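## Task

Remove both orange insoles from the hanger and put them down flat on the table next to each other, near but not overlapping. The remaining insole must stay clipped, and the hanger must stay on its rail.

## Robot and tools

Robot: two six-joint arms, left_arm and right_arm, each ending in a parallel two-finger gripper. Their root links sit at about (-0.006, +0.260, +0.036) m (left) and (+0.052, -0.274, +0.043) m (right), both facing almost straight along +x. A two-camera stand stands behind them.

Frames: the scene frame has its origin on the table surface halfway between the nominal bases, +x pointing out over the table, +y toward left_arm, +z up. Arm names do not match image left/right. Reported end_effector_position (metres) and end_effector_quat_wxyz are in the scene frame; the position is the point between the finger pads, roughly 1 cm behind the tips. In the gripper's own axes, +z runs along the fingers and the fingers close along y. Printed poses can be a few cm off.

execute_actions(actions, cameras): actions is a list of actions; each action is a list of up to 15 rows, one row per 1/30 s control step, and a short action repeats its final row until 15 steps pass. Every row is one flat list of 14 numbers, each in [-1, 1], covering both arms: left dx, dy, dz, rx, ry, rz, opening, then right dx, dy, dz, rx, ry, rz, opening. The six pose numbers are an offset, not a pose: measured from that arm's Hand target as it stood when the action began, along that Hand target's own axes. 1.0 equals 0.6 m of travel or 180 degrees of turn; rx, ry, rz together form one rotation vector. All rows in an action refer to the same starting pose, but each new action starts from the updated Hand target, so sending the same offset twice moves twice as far. Opening is absolute: +1 fully open (0.094 m), -1 closed; a 0 there means half open, so always write the opening you want. Six zeros re-request the arm's current Hand target. cameras: list of names, ["all"], or [] for none; if omitted, images come only when actions is empty. A wrong name voids the call.

move(target, speed, blend, opening_speed, grip_force, blocking, cameras): target is one 14-number row laid out as above, or a list of up to 15 such rows visited in turn; every row is an offset from the Hand targets at the move's start, not from the previous row. Paths are straight lines that ignore obstacles and the other arm, take at least 0.5 s and are cut off after 10 s total. speed: m/s, 0.002 to 2.9, default 0.25 (rotation capped at twice that in rad/s); one value or one per row. blend: metres of corner rounding per row, 0 (default) stops at each row. opening_speed: rate of the commanded opening on the -1..+1 scale per second, at least 0.2; use it to close gently. grip_force: newtons per finger pad, 10 to 50 (full), single value or one per arm; it persists, and lower values close more slowly. blocking=false returns after about 0.5 s while the move continues. The added "move:" line reports the ending (done, off_target, moving, held, fault) and limits: paced means the sent pose was clipped, held means a check withheld steps.

wait(seconds 0 to 10, cameras) lets time pass with the last commands held. stop(cameras) brakes a running move. zoom_image(camera, region=[x0, y0, x1, y1]) enlarges a pixel box, at most 504 by 504, of a camera's newest image. read_manual returns licence text only. finished_scene(scene) ends the current scene, given its number; nothing should be called after it in that same reply for the first scene.

Cameras: cam_high (overhead, near x 0.42, y 0.36, z 0.94), cam_low (near x 0.45, y 0.66, z 0.24), cam_left_wrist, cam_right_wrist; each 896x504.

Result lines: Hand target (the last commanded pose after clipping; next offsets start here), end_effector pose, Joint positions (final number is finger opening in metres), grip_measured (opening on the command scale; with nothing held it reads up to 2.5 mm wide), grip_effort_nm (motor effort, negative = closing, not a pad force), joint torques, Joint velocities (may be omitted when all are noise), motor temperatures, Tool commands.

Control habits: each step the controller limits the commanded orientation to 40 degrees from the measured one. Arms often settle a few cm short of the target; sending zeros or the missing distance asks again. Tiny moves may not start. An arm that is blocked keeps pushing until told to go back beyond where the gripper is.

Gripping: insoles are soft, so close slowly. Squeeze grows about 1 N per 0.001 below the first-touch reading and jumps to the force limit near 20 N. To release, command an opening well above grip_measured.

Avoid: dropping insoles or releasing them while moving, anything landing off the table, striking the table, hanger or rail hard, pulling the hanger off its rail, bumping or gripping the other arm (the clearance check does not protect grippers or wrist cameras), paths close to an arm's own base, fast moves near contact, and long holds with a stretched or stalled arm, which heat motors (warning at 75 °C, arm folds and idles at 90 °C). A gust may occasionally nudge loose items.

Each tool is called after "Request:" by a JSON object that holds its "fn" and its "kwargs", one argument or row to a line.

## Session

Request:
{"fn": "execute_actions", "kwargs": {
  "actions": []
}}

Scene clock: 0.00 s.
left_arm: end_effector_position=(-0.0007, +0.0254, +0.2650) grip_measured=+1.000 grip_effort_nm=n/a end_effector_quat_wxyz=(+0.376, +0.835, +0.200, -0.350) | right_arm: end_effector_position=(+0.5655, -0.2517, +0.1504) grip_measured=+1.000 grip_effort_nm=n/a end_effector_quat_wxyz=(+0.654, -0.167, +0.718, +0.169)
Joint positions: left_arm=[-0.868 0.843 0.834 -0.997 0.977 1.505 0.094] | right_arm=[-0.154 2.11 0.856 1.143 -0.651 -0.044 0.094]
Joint velocities: within noise
Joint torques (N m): no reading
Motor temperatures (°C): left_arm=[24 29 37 30 22 22 25] | right_arm=[25 30 39 38 25 22 29]
Heat: left arm: 37 °C; right arm: 39 °C.
Hand target: left_arm -0.0035, +0.0263, +0.2691; +0.377, +0.832, +0.198, -0.357 | right_arm +0.5670, -0.2518, +0.1574; +0.659, -0.170, +0.713, +0.167
Tool commands: left_gripper/opening=+1.0 right_gripper/opening=+1.0
camera_calibration:
cam_left_wrist: T_world_to_cam=[[-0.60666, 0.60699, -0.513348, 0.129042], [0.776997, 0.589252, -0.221492, 0.0709184], [0.168048, -0.53324, -0.829105, 0.345028], [0, 0, 0, 1]] pos_world=[-0.0347997, 0.0638666, 0.368016]
cam_right_wrist: T_world_to_cam=[[0.482112, -0.876101, -0.00390101, -0.486261], [-0.655587, -0.357804, -0.664967, 0.403471], [0.581183, 0.323146, -0.746862, -0.0190017], [0, 0, 0, 1]] pos_world=[0.509986, -0.275509, 0.252207]

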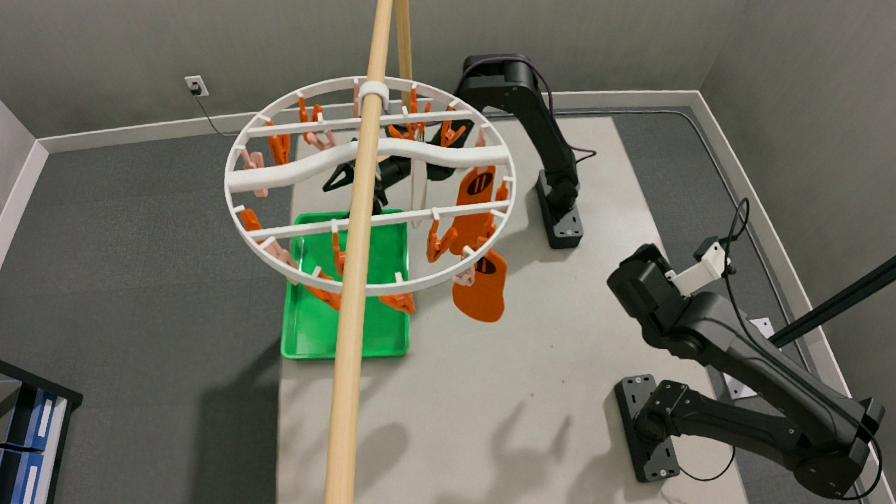

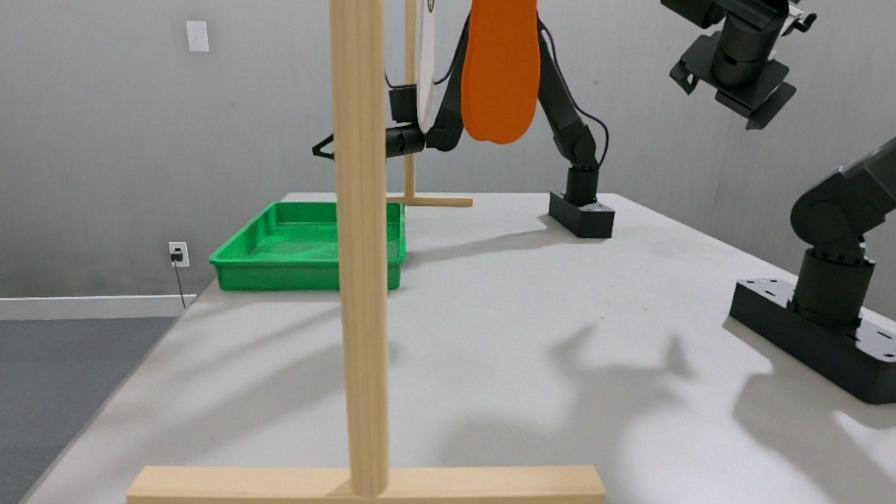

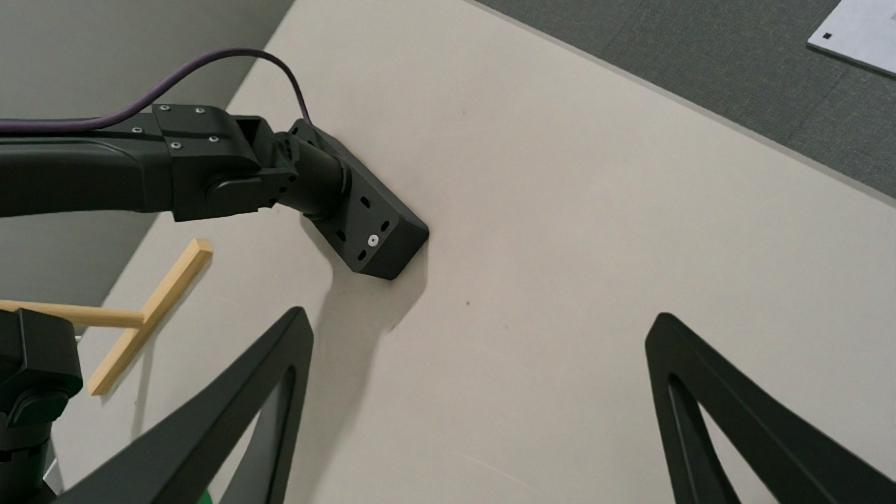

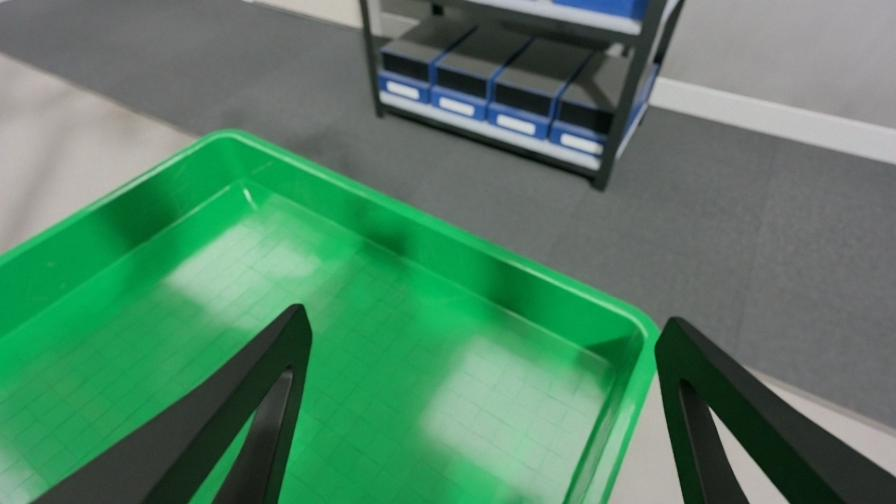

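Request:
{"fn": "zoom_image", "kwargs": {
  "camera": "cam_high",
  "region": [340, 60, 540, 340]
}}

Request:
{"fn": "zoom_image", "kwargs": {
  "camera": "cam_low",
  "region": [380, 0, 580, 160]
}}

Scaled by 1.800 from the camera's 896x504 image, which has a finer 1280x720 frame.

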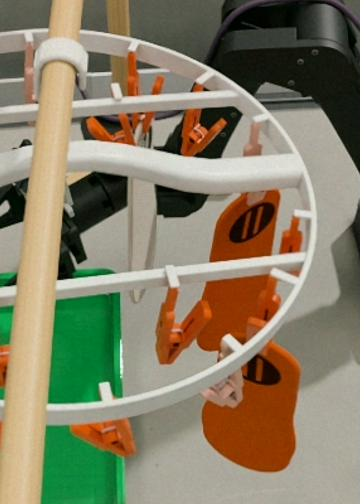

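Scaled by 2.520 from the camera's 896x504 image, which has a finer 1280x720 frame.

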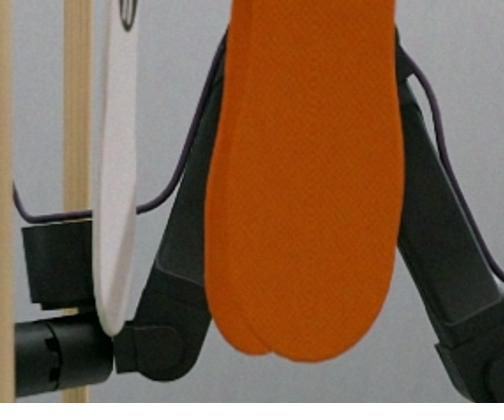

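Request:
{"fn": "move", "kwargs": {
  "target": [0.2625,0.1755,-0.1333,-0.6748,0.1016,-0.2696,0.4,0.004,-0.148,-0.077,0,0,0,1],
  "speed": 0.4,
  "cameras": ["all"]
}}

Scene clock: 12.00 s.
left_arm: end_effector_position=(+0.1980, +0.0311, +0.2371) grip_measured=+0.403 grip_effort_nm=-0.16 end_effector_quat_wxyz=(+0.706, +0.007, +0.708, -0.004) | right_arm: end_effector_position=(+0.5626, -0.3431, +0.1577) grip_measured=+1.000 grip_effort_nm=0.00 end_effector_quat_wxyz=(+0.659, -0.169, +0.713, +0.171)
Joint positions: left_arm=[-1.477 1.399 0.394 0.971 -1.456 -0.03 0.066] | right_arm=[-0.395 2.148 0.968 1.061 -0.896 -0.072 0.094]
Joint torques (N m): left_arm=[0.62 -2.69 6.95 1.63 -0.09 0.12] | right_arm=[-1.37 -9.33 8.94 1.41 -0.18 -0.09]
Heat: left arm: 38 °C; right arm: 40 °C.
Hand target: left_arm +0.2001, +0.0301, +0.2400; +0.707, +0.000, +0.707, +0.000 | right_arm +0.5671, -0.3519, +0.1572; +0.659, -0.170, +0.713, +0.167
Off the commanded pose: left_arm 0.004 m, 1 deg | right_arm 0.010 m, 0 deg.
move: done
camera_calibration:
cam_left_wrist: T_world_to_cam=[[0.0258546, -0.999574, -0.0135697, 0.0379556], [-0.687445, -0.00792276, -0.726194, 0.335127], [0.725776, 0.0281039, -0.687356, 0.130118], [0, 0, 0, 1]] pos_world=[0.134963, 0.0369377, 0.333319]
cam_right_wrist: T_world_to_cam=[[0.486464, -0.873701, -0.000471417, -0.567026], [-0.644225, -0.35833, -0.675702, 0.368866], [0.590193, 0.329008, -0.737174, 0.0130243], [0, 0, 0, 1]] pos_world=[0.505783, -0.36752, 0.258578]

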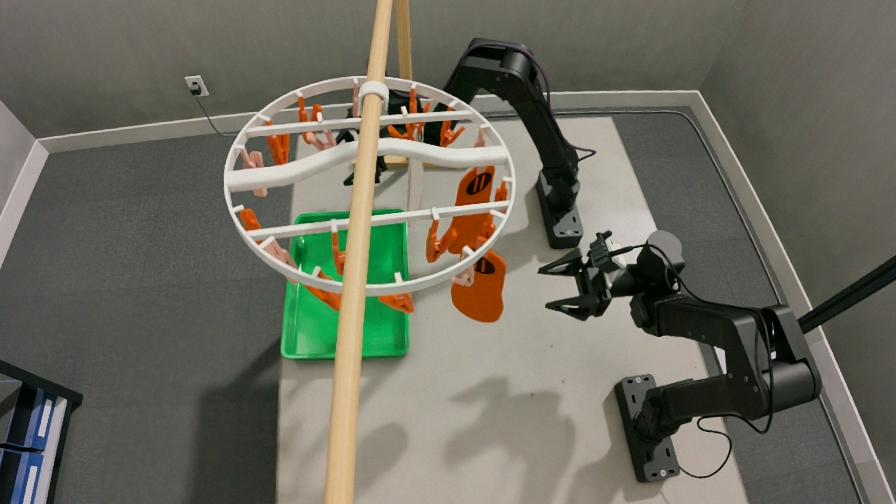

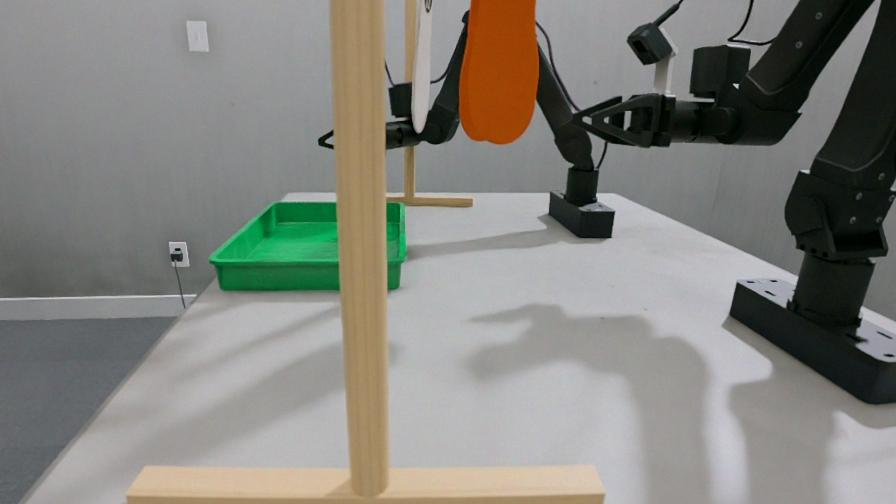

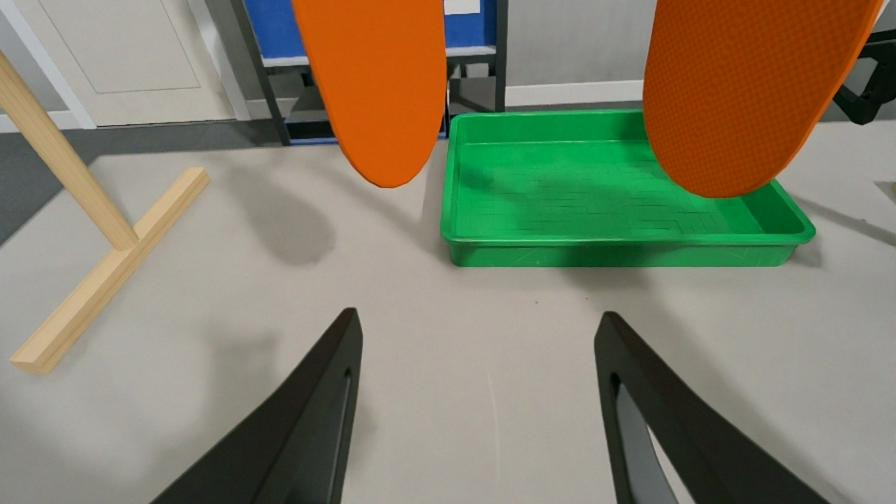

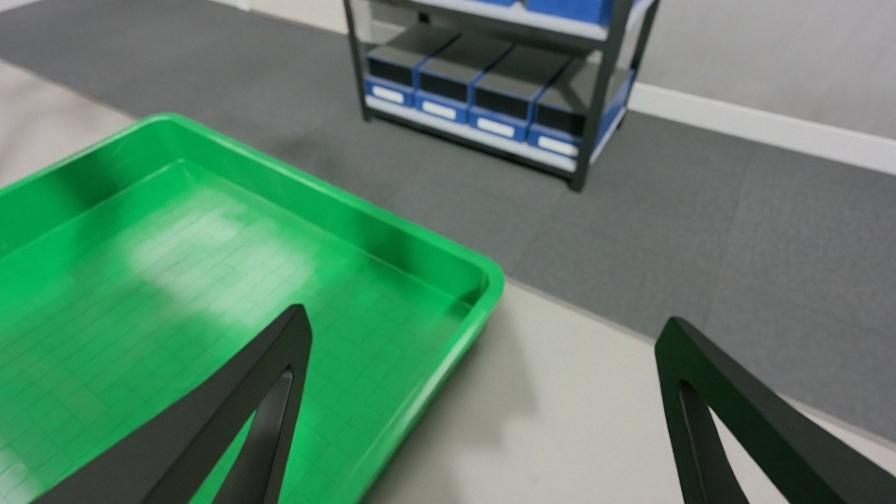

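Request:
{"fn": "move", "kwargs": {
  "target": [0.1,0.05,0,0,0,0,0.4,0,0,0,0,0,0,1],
  "cameras": ["cam_left_wrist"]
}}

Scene clock: 15.00 s.
left_arm: end_effector_position=(+0.1989, +0.0569, +0.1845) grip_measured=+0.403 grip_effort_nm=-0.16 end_effector_quat_wxyz=(+0.704, -0.009, +0.710, -0.010) | right_arm: end_effector_position=(+0.5625, -0.3430, +0.1577) grip_measured=+1.000 grip_effort_nm=0.00 end_effector_quat_wxyz=(+0.659, -0.169, +0.713, +0.171)
Joint positions: left_arm=[-1.461 1.591 0.224 1.298 -1.452 -0.096 0.066] | right_arm=[-0.395 2.148 0.968 1.061 -0.896 -0.072 0.094]
Joint torques (N m): left_arm=[0.62 -2.86 3.03 1.6 0.02 0.07] | right_arm=[-1.37 -9.32 8.94 1.41 -0.17 -0.09]
Heat: left arm: 38 °C; right arm: 40 °C.
Hand target: left_arm +0.2001, +0.0600, +0.1801; +0.707, +0.000, +0.707, +0.000 | right_arm +0.5670, -0.3518, +0.1572; +0.659, -0.170, +0.713, +0.167
Off the commanded pose: left_arm 0.006 m, 2 deg | right_arm 0.010 m, 0 deg.
move: done
camera_calibration:
cam_left_wrist: T_world_to_cam=[[0.0380689, -0.99913, 0.0170253, 0.0548422], [-0.690482, -0.0386171, -0.722318, 0.299368], [0.722347, 0.0157422, -0.691352, 0.0946248], [0, 0, 0, 1]] pos_world=[0.136269, 0.0648656, 0.280724]
Images, in order (width x height): cam_left_wrist 896x504.

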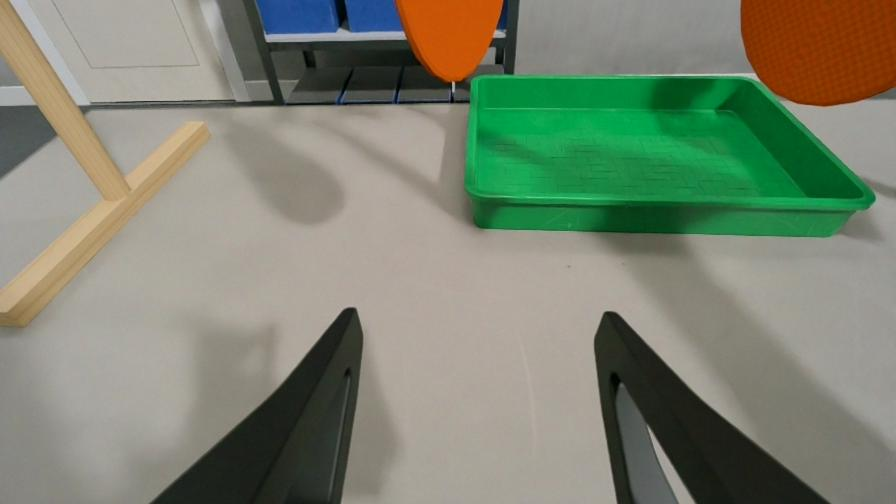

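Request:
{"fn": "move", "kwargs": {
  "target": [
    [-0.133,0.062,0,0.078,0,0,0.4,0,0,0,0,0,0,1]
  ],
  "cameras": ["cam_left_wrist","cam_high"]
}}

Scene clock: 20.07 s.
left_arm: end_effector_position=(+0.1987, +0.0977, +0.2473) grip_measured=+0.403 grip_effort_nm=-0.16 end_effector_quat_wxyz=(+0.699, +0.099, +0.705, -0.075) | right_arm: end_effector_position=(+0.5625, -0.3430, +0.1577) grip_measured=+1.000 grip_effort_nm=0.00 end_effector_quat_wxyz=(+0.659, -0.169, +0.713, +0.171)
Joint positions: left_arm=[-1.338 0.624 0.153 0.445 -1.085 0.009 0.066] | right_arm=[-0.395 2.148 0.968 1.061 -0.896 -0.072 0.094]
Joint torques (N m): left_arm=[0.49 -0.24 9.77 1.71 0.07 -0.09] | right_arm=[-1.37 -9.33 8.94 1.41 -0.18 -0.09]
Heat: left arm: 38 °C; right arm: 40 °C.
Hand target: left_arm +0.2001, +0.0973, +0.2598; +0.702, +0.086, +0.702, -0.086 | right_arm +0.5670, -0.3518, +0.1572; +0.659, -0.170, +0.713, +0.167
Off the commanded pose: left_arm 0.013 m, 2 deg | right_arm 0.010 m, 0 deg.
move: off_target (left_arm)
camera_calibration:
cam_left_wrist: T_world_to_cam=[[-0.204445, -0.977946, -0.0427038, 0.15547], [-0.671674, 0.171885, -0.720631, 0.321545], [0.712079, -0.118646, -0.692002, 0.152976], [0, 0, 0, 1]] pos_world=[0.138827, 0.114923, 0.344215]
Images, in order (width x height): cam_high 896x504, cam_left_wrist 896x504.

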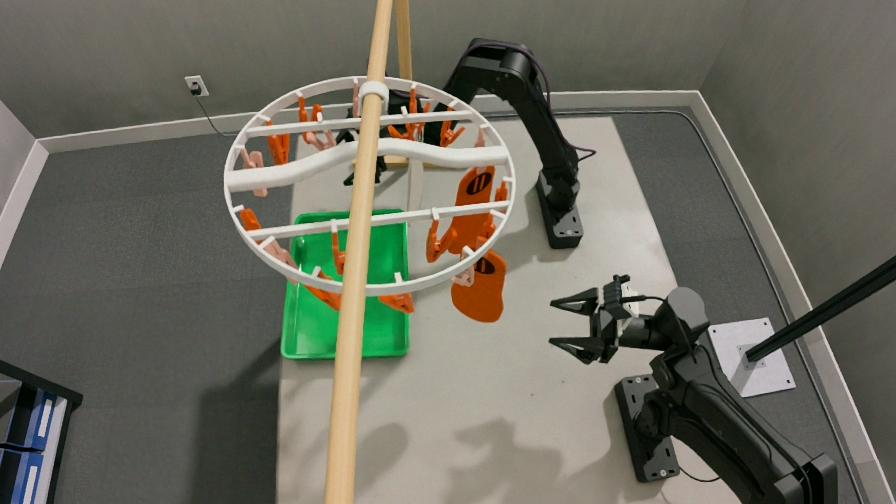

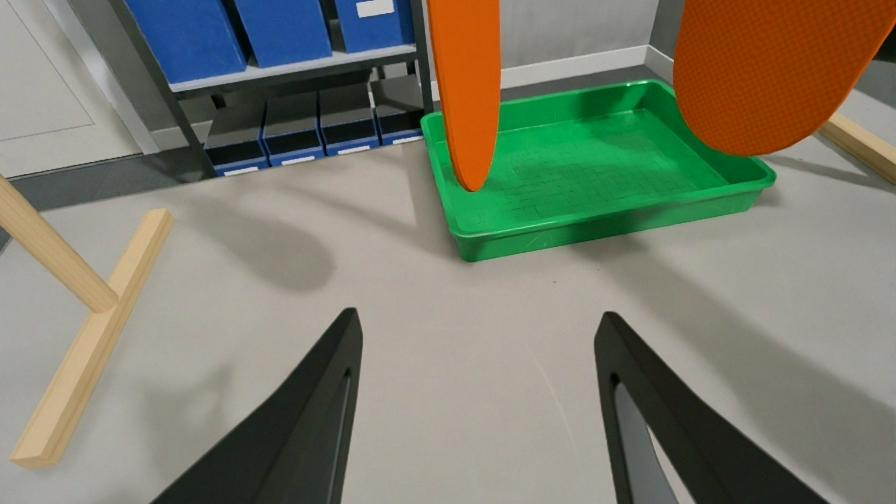

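Request:
{"fn": "move", "kwargs": {
  "target": [
    [-0.025,0.0545,-0.008,0.078,0,0,0.5,0,0,0,0,0,0,1],
    [-0.025,0.014,0.153,0.078,0,0,0.5,0,0,0,0,0,0,1]
  ],
  "blend": [0.01,0],
  "speed": 0.15,
  "cameras": ["cam_left_wrist","cam_high","cam_low"]
}}

Scene clock: 23.53 s.
left_arm: end_effector_position=(+0.2865, +0.0846, +0.2572) grip_measured=+0.497 grip_effort_nm=0.17 end_effector_quat_wxyz=(+0.673, +0.179, +0.698, -0.165) | right_arm: end_effector_position=(+0.5625, -0.3430, +0.1577) grip_measured=+1.000 grip_effort_nm=0.00 end_effector_quat_wxyz=(+0.659, -0.169, +0.713, +0.171)
Joint positions: left_arm=[-0.606 0.909 0.278 0.592 -0.109 0.006 0.07] | right_arm=[-0.395 2.148 0.968 1.061 -0.896 -0.072 0.094]
Joint torques (N m): left_arm=[0.58 -0.95 10.03 2.32 0.05 -0.06] | right_arm=[-1.36 -9.33 8.94 1.41 -0.18 -0.09]
Heat: left arm: 38 °C; right arm: 40 °C.
Hand target: left_arm +0.2912, +0.0832, +0.2749; +0.686, +0.171, +0.686, -0.171 | right_arm +0.5670, -0.3518, +0.1572; +0.659, -0.170, +0.713, +0.167
Off the commanded pose: left_arm 0.018 m, 2 deg | right_arm 0.010 m, 0 deg.
move: off_target (left_arm)
camera_calibration:
cam_left_wrist: T_world_to_cam=[[-0.43578, -0.899804, -0.021193, 0.215219], [-0.634429, 0.323789, -0.701897, 0.361543], [0.638432, -0.292427, -0.711963, 0.136653], [0, 0, 0, 1]] pos_world=[0.235918, 0.116553, 0.355619]
Images, in order (width x height): cam_high 896x504, cam_low 896x504, cam_left_wrist 896x504.

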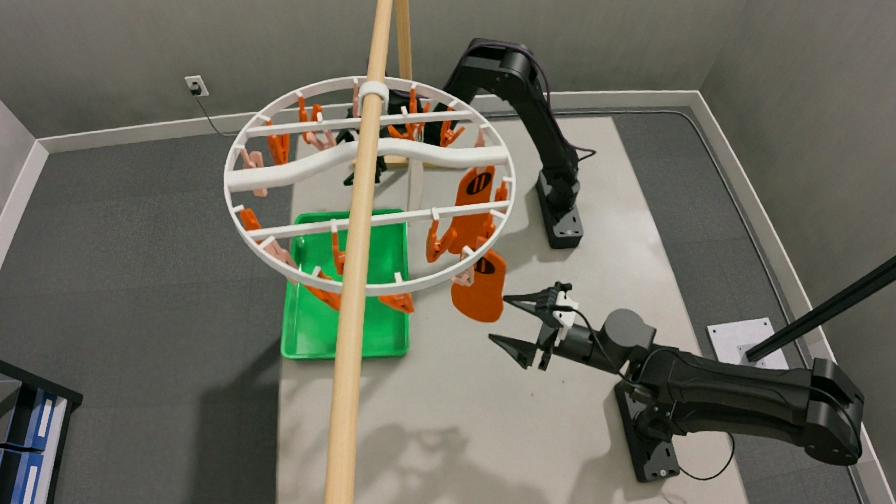

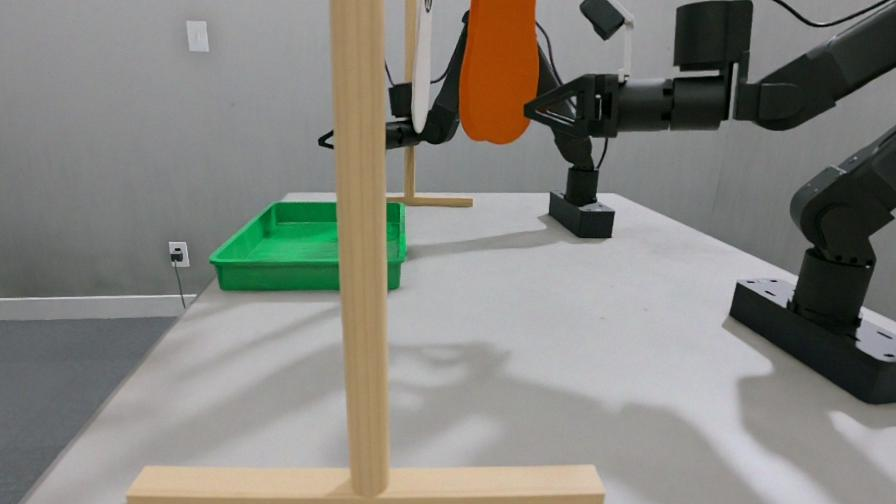

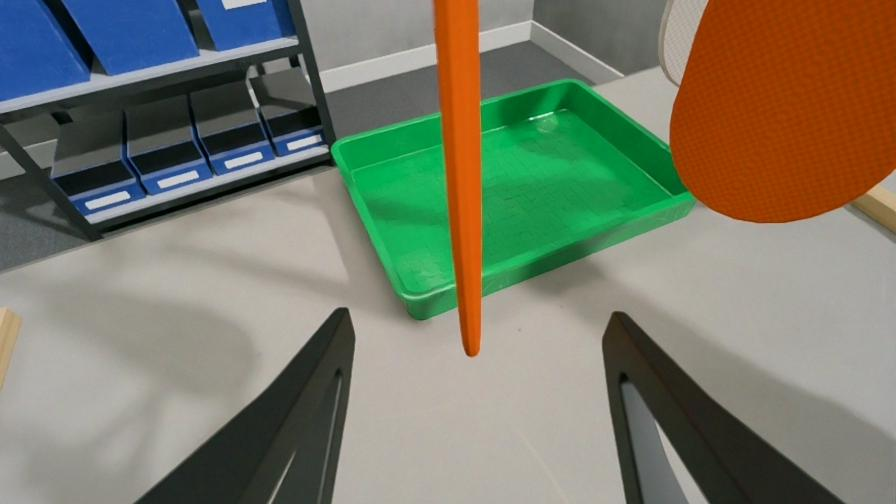

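Request:
{"fn": "move", "kwargs": {
  "target": [
    [-0.04,0,0.06,0,0,0,0.5,0,0,0,0,0,0,1],
    [-0.04,0,0.06,0,0,0,-1,0,0,0,0,0,0,1]
  ],
  "speed": 0.1,
  "grip_force": 30,
  "cameras": ["cam_left_wrist","cam_high","cam_low"]
}}

Scene clock: 29.43 s.
left_arm: end_effector_position=(+0.3187, +0.0669, +0.2860) grip_measured=-0.901 grip_effort_nm=-0.61 end_effector_quat_wxyz=(+0.678, +0.177, +0.694, -0.167) | right_arm: end_effector_position=(+0.5625, -0.3430, +0.1577) grip_measured=+1.000 grip_effort_nm=0.00 end_effector_quat_wxyz=(+0.659, -0.169, +0.713, +0.171)
Joint positions: left_arm=[-0.588 1.07 0.449 0.594 -0.09 0.006 0.005] | right_arm=[-0.395 2.148 0.968 1.061 -0.896 -0.072 0.094]
Joint torques (N m): left_arm=[0.58 -2.09 9.51 2.25 0.1 -0.05] | right_arm=[-1.36 -9.32 8.94 1.41 -0.18 -0.09]
Heat: left arm: 39 °C; right arm: 40 °C.
Hand target: left_arm +0.3229, +0.0662, +0.2988; +0.686, +0.171, +0.686, -0.171 | right_arm +0.5670, -0.3518, +0.1572; +0.659, -0.170, +0.713, +0.167
Off the commanded pose: left_arm 0.014 m, 2 deg | right_arm 0.010 m, 0 deg.
grip_force (N): 30, 30
move: off_target (left_arm); target 2's new opening was sent with left_arm's hand 0.014 m and 2 deg from that target
camera_calibration:
cam_left_wrist: T_world_to_cam=[[-0.435928, -0.899784, -0.0188517, 0.213298], [-0.627141, 0.318728, -0.710709, 0.408487], [0.645493, -0.297995, -0.703234, 0.126961], [0, 0, 0, 1]] pos_world=[0.267209, 0.0995596, 0.383619]
Images, in order (width x height): cam_high 896x504, cam_low 896x504, cam_left_wrist 896x504.

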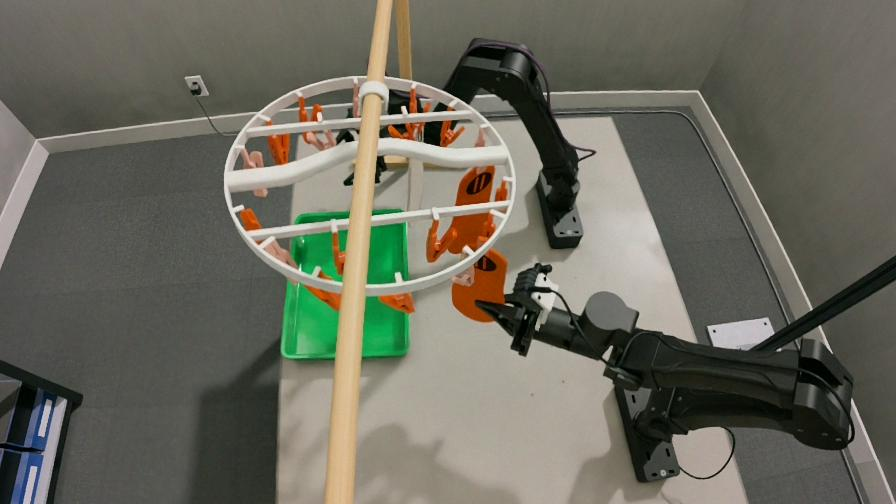

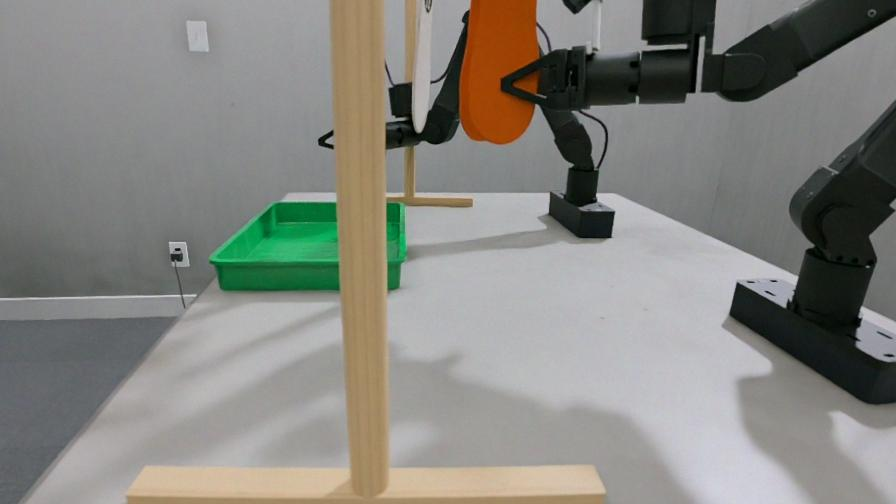

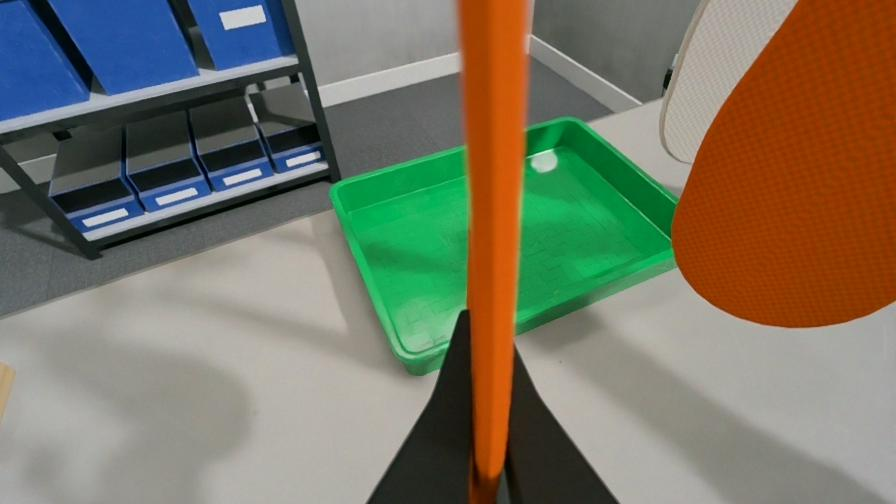

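Request:
{"fn": "move", "kwargs": {
  "target": [0.13,0,0,0,0,0,-1,0,0,0,0,0,0,1],
  "speed": 0.1,
  "grip_force": 48,
  "cameras": ["cam_left_wrist","cam_high","cam_low"]
}}

Scene clock: 31.20 s.
left_arm: end_effector_position=(+0.3240, +0.0635, +0.2481) grip_measured=-0.917 grip_effort_nm=-0.99 end_effector_quat_wxyz=(+0.713, +0.164, +0.657, -0.179) | right_arm: end_effector_position=(+0.5625, -0.3430, +0.1577) grip_measured=+1.000 grip_effort_nm=0.00 end_effector_quat_wxyz=(+0.659, -0.169, +0.713, +0.171)
Joint positions: left_arm=[-0.588 1.353 0.289 1.147 -0.09 0.006 0.004] | right_arm=[-0.395 2.148 0.968 1.061 -0.896 -0.072 0.094]
Joint torques (N m): left_arm=[0.59 -2.35 3.96 1.79 0.12 -0.03] | right_arm=[-1.36 -9.33 8.94 1.41 -0.18 -0.09]
Heat: left arm: 39 °C; right arm: 40 °C.
Hand target: left_arm +0.3229, +0.0663, +0.2209; +0.686, +0.171, +0.686, -0.171 | right_arm +0.5670, -0.3518, +0.1572; +0.659, -0.170, +0.713, +0.167
Off the commanded pose: left_arm 0.028 m, 5 deg | right_arm 0.010 m, 0 deg.
grip_force (N): 48, 48
move: off_target (left_arm)
camera_calibration:
cam_left_wrist: T_world_to_cam=[[-0.434759, -0.900535, -0.00467038, 0.207969], [-0.559001, 0.273933, -0.782611, 0.384513], [0.706047, -0.337637, -0.622494, 0.0588263], [0, 0, 0, 1]] pos_world=[0.263825, 0.101814, 0.338514]
Images, in order (width x height): cam_high 896x504, cam_low 896x504, cam_left_wrist 896x504.

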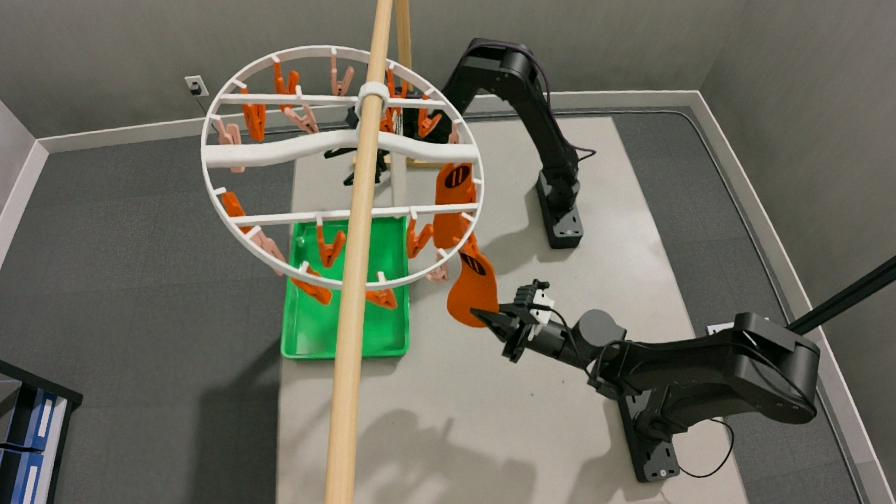

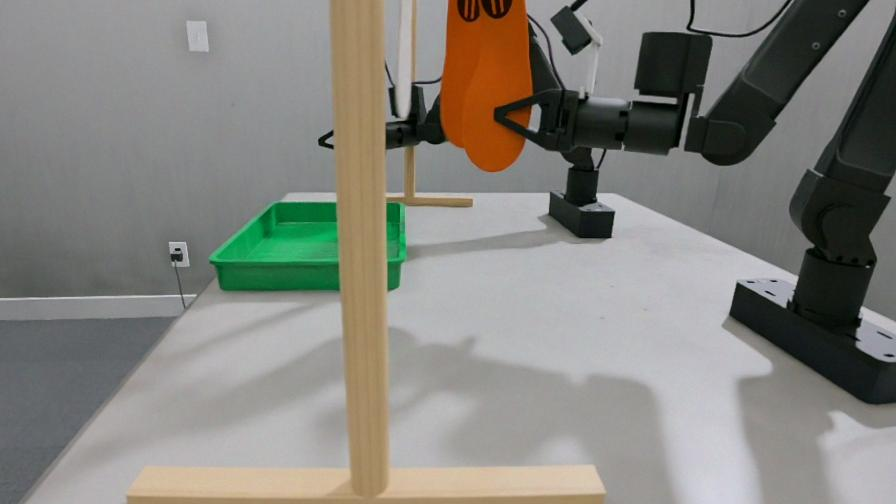

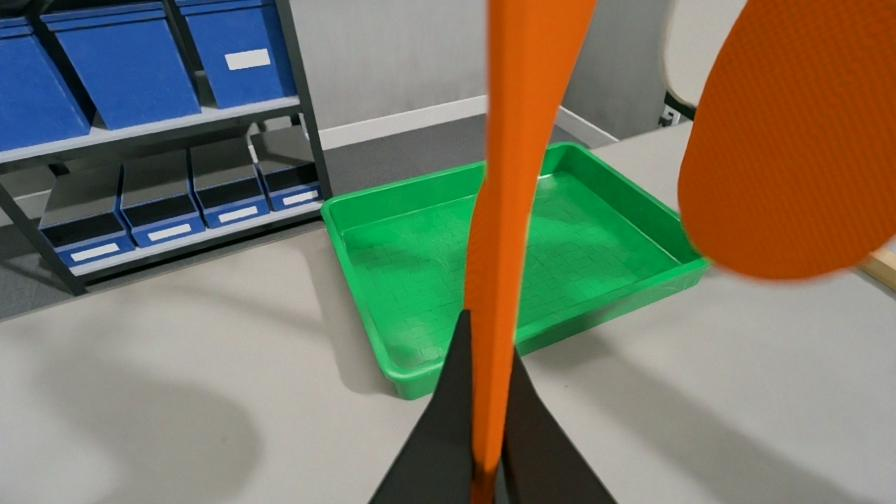

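Request:
{"fn": "move", "kwargs": {
  "target": [0.1,0,0,0,0,0,-1,0,0,0,0,0,0,1],
  "speed": 0.08,
  "cameras": ["cam_high","cam_low"]
}}

Scene clock: 32.97 s.
left_arm: end_effector_position=(+0.3238, +0.0635, +0.1650) grip_measured=-0.917 grip_effort_nm=-0.99 end_effector_quat_wxyz=(+0.684, +0.175, +0.688, -0.169) | right_arm: end_effector_position=(+0.5625, -0.3430, +0.1577) grip_measured=+1.000 grip_effort_nm=0.00 end_effector_quat_wxyz=(+0.659, -0.169, +0.713, +0.171)
Joint positions: left_arm=[-0.588 1.787 0.203 1.577 -0.089 0.005 0.004] | right_arm=[-0.395 2.148 0.968 1.061 -0.896 -0.072 0.094]
Joint torques (N m): left_arm=[0.7 -4.15 2.56 2.31 0.07 -0.07] | right_arm=[-1.36 -9.33 8.94 1.41 -0.17 -0.09]
Heat: left arm: 38 °C; right arm: 40 °C.
Hand target: left_arm +0.3229, +0.0663, +0.1609; +0.686, +0.171, +0.686, -0.171 | right_arm +0.5670, -0.3518, +0.1572; +0.659, -0.170, +0.713, +0.167
Off the commanded pose: left_arm 0.005 m, 1 deg | right_arm 0.010 m, 0 deg.
joint sent to its limit (left arm) — joint 4 (wrist pitch), upper limit. The joint targets still meet the commanded pose.
grip_force (N): 48, 48
move: done
Images, in order (width x height): cam_high 896x504, cam_low 896x504.

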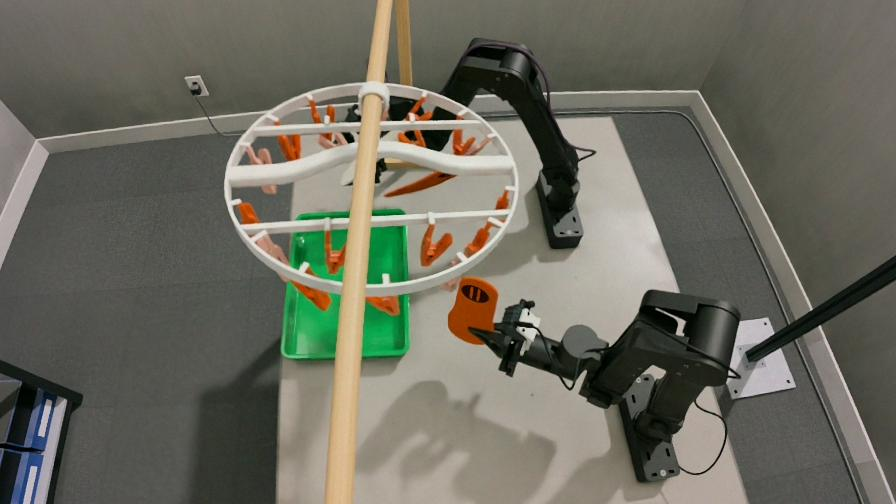

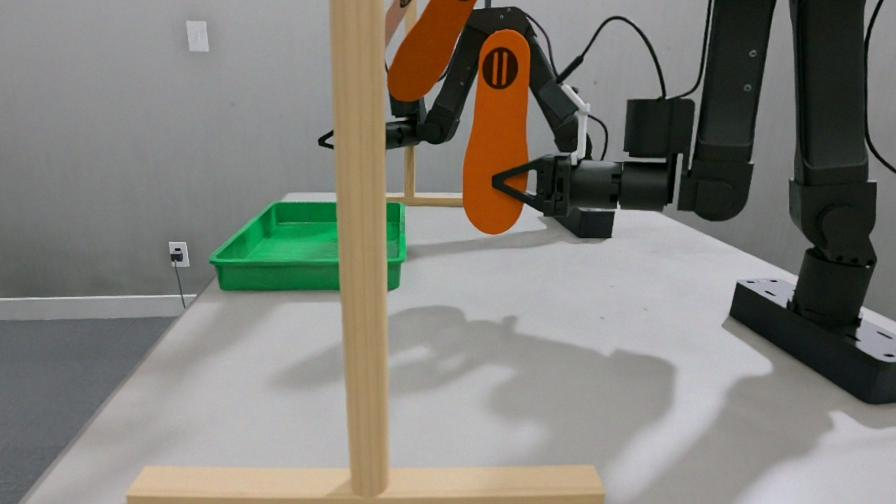

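Request:
{"fn": "move", "kwargs": {
  "target": [-0.0667,0.1543,0.063,-0.2297,-0.0135,-0.5146,-1,0,0,0,0,0,0,1],
  "cameras": ["all"]
}}

Scene clock: 38.73 s.
left_arm: end_effector_position=(+0.3953, +0.1295, +0.1841) grip_measured=-0.917 grip_effort_nm=-0.99 end_effector_quat_wxyz=(-0.374, +0.597, -0.606, +0.369) | right_arm: end_effector_position=(+0.5625, -0.3430, +0.1577) grip_measured=+1.000 grip_effort_nm=0.00 end_effector_quat_wxyz=(+0.659, -0.169, +0.713, +0.171)
Joint positions: left_arm=[-0.506 1.452 0.728 0.206 -0.442 -1.795 0.004] | right_arm=[-0.395 2.148 0.968 1.061 -0.896 -0.072 0.094]
Joint torques (N m): left_arm=[0.5 -6.87 9.17 1.87 -0.08 0.03] | right_arm=[-1.36 -9.32 8.94 1.41 -0.18 -0.09]
Heat: left arm: 38 °C; right arm: 40 °C.
Hand target: left_arm +0.3998, +0.1303, +0.2008; -0.380, +0.596, -0.597, +0.380 | right_arm +0.5670, -0.3518, +0.1572; +0.659, -0.170, +0.713, +0.167
Off the commanded pose: left_arm 0.017 m, 2 deg | right_arm 0.010 m, 0 deg.
grip_force (N): 48, 48
move: off_target (left_arm)
camera_calibration:
cam_left_wrist: T_world_to_cam=[[0.483028, -0.0251273, 0.875244, -0.340076], [-0.608666, -0.728216, 0.315004, 0.303454], [0.629451, -0.684887, -0.367043, 0.0191024], [0, 0, 0, 1]] pos_world=[0.336944, 0.225517, 0.209072]
cam_right_wrist: T_world_to_cam=[[0.486739, -0.873547, -0.000482776, -0.567019], [-0.644108, -0.358522, -0.675712, 0.368775], [0.590093, 0.329206, -0.737166, 0.0131123], [0, 0, 0, 1]] pos_world=[0.505784, -0.367421, 0.258578]

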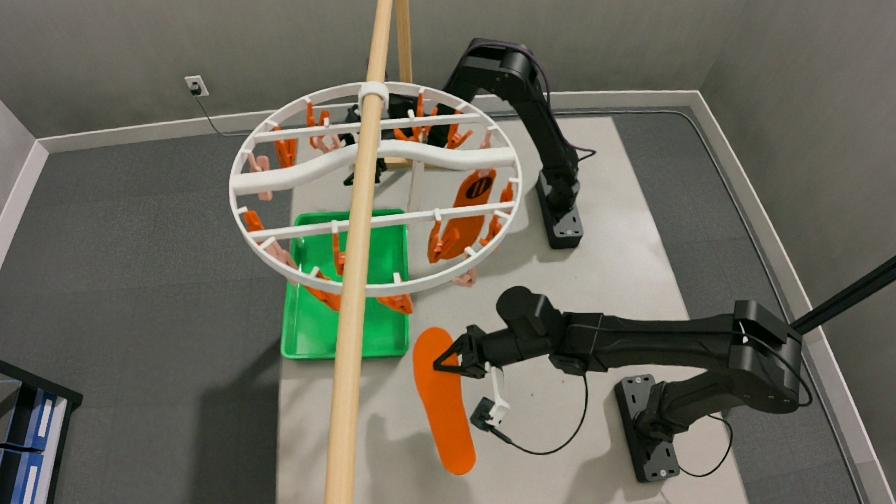

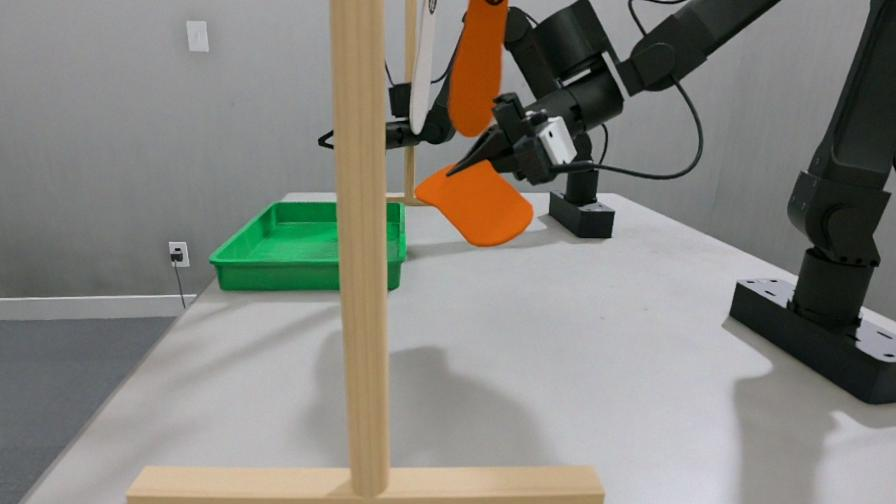

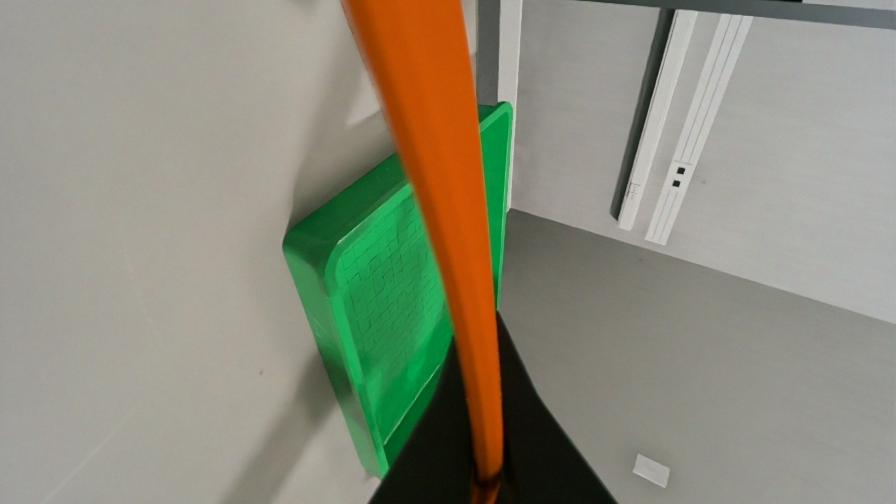

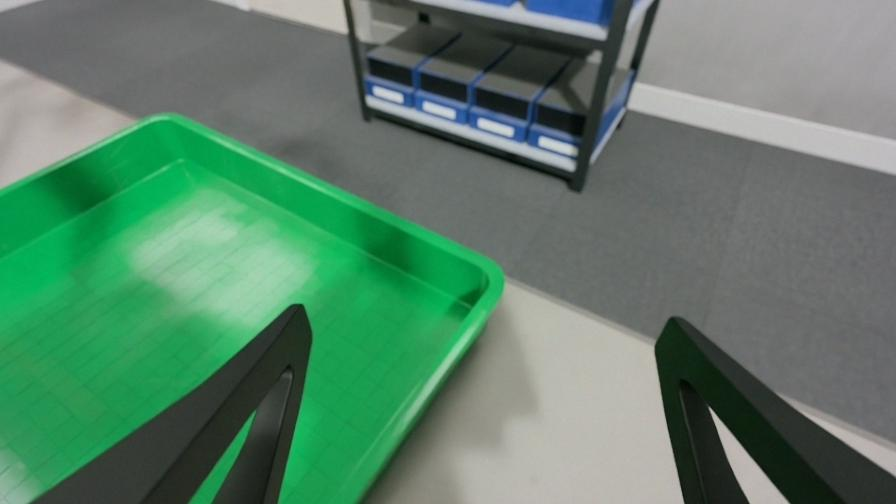

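Request:
{"fn": "move", "kwargs": {
  "target": [-0.05,0.219,0.102,0,0,0,-1,0,0,0,0,0,0,1],
  "speed": 0.2,
  "cameras": ["cam_left_wrist","cam_high","cam_low"]
}}

Scene clock: 41.07 s.
left_arm: end_effector_position=(+0.4025, +0.1566, +0.0648) grip_measured=-0.917 grip_effort_nm=-0.99 end_effector_quat_wxyz=(-0.379, +0.597, -0.588, +0.393) | right_arm: end_effector_position=(+0.5625, -0.3430, +0.1577) grip_measured=+1.000 grip_effort_nm=0.00 end_effector_quat_wxyz=(+0.659, -0.169, +0.713, +0.171)
Joint positions: left_arm=[-0.405 1.916 0.475 0.996 -0.353 -1.759 0.004] | right_arm=[-0.395 2.148 0.968 1.061 -0.896 -0.072 0.094]
Joint torques (N m): left_arm=[0.51 -5 3.41 2.1 -0.05 0.15] | right_arm=[-1.37 -9.33 8.94 1.41 -0.18 -0.09]
Heat: left arm: 38 °C; right arm: 40 °C.
Hand target: left_arm +0.3999, +0.1603, +0.0559; -0.380, +0.596, -0.597, +0.380 | right_arm +0.5670, -0.3518, +0.1572; +0.659, -0.170, +0.713, +0.167
Off the commanded pose: left_arm 0.010 m, 2 deg | right_arm 0.010 m, 0 deg.
grip_force (N): 48, 48
move: done
camera_calibration:
cam_left_wrist: T_world_to_cam=[[0.440845, 0.0108169, 0.897518, -0.22854], [-0.617894, -0.721623, 0.312196, 0.368061], [0.651047, -0.692201, -0.311441, -0.0217427], [0, 0, 0, 1]] pos_world=[0.34233, 0.253023, 0.0834402]
Images, in order (width x height): cam_high 896x504, cam_low 896x504, cam_left_wrist 896x504.

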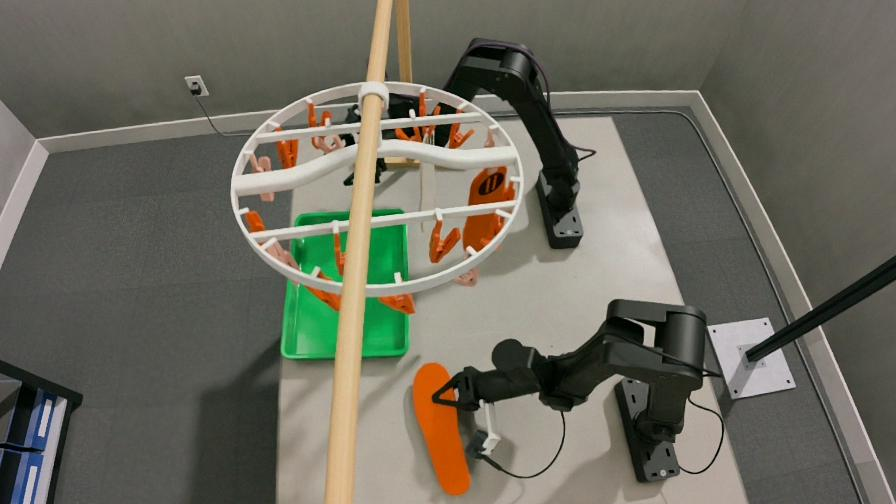

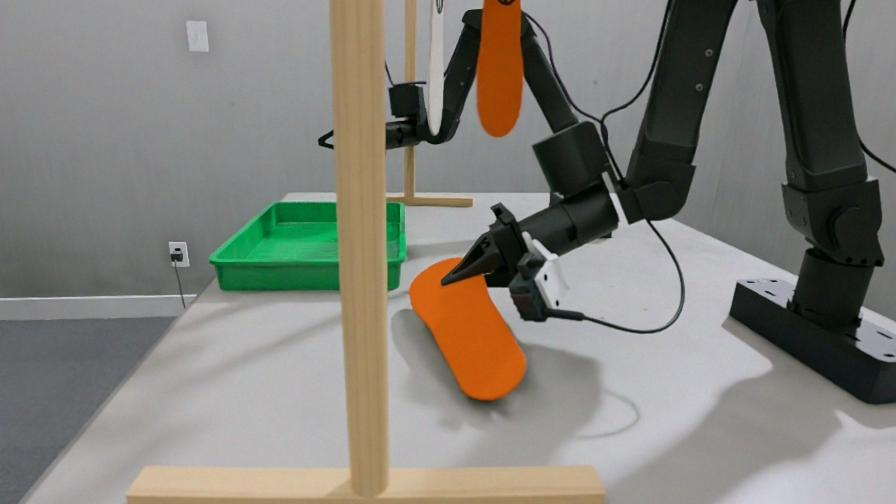

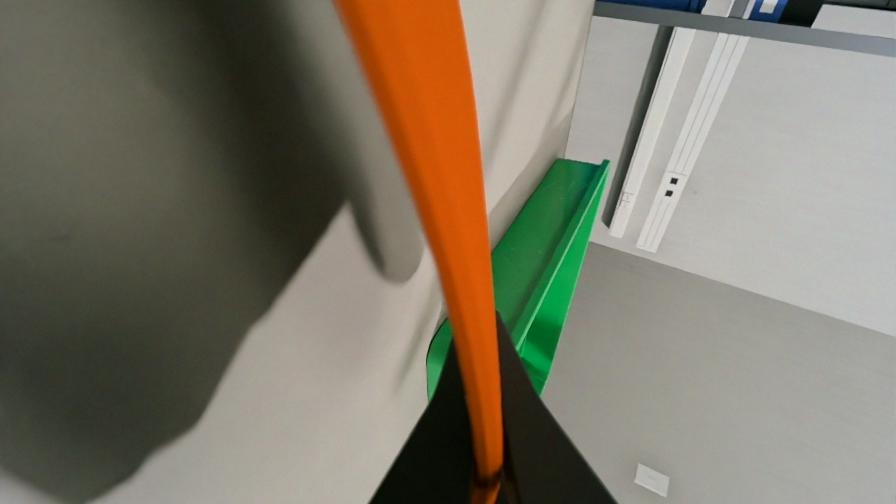

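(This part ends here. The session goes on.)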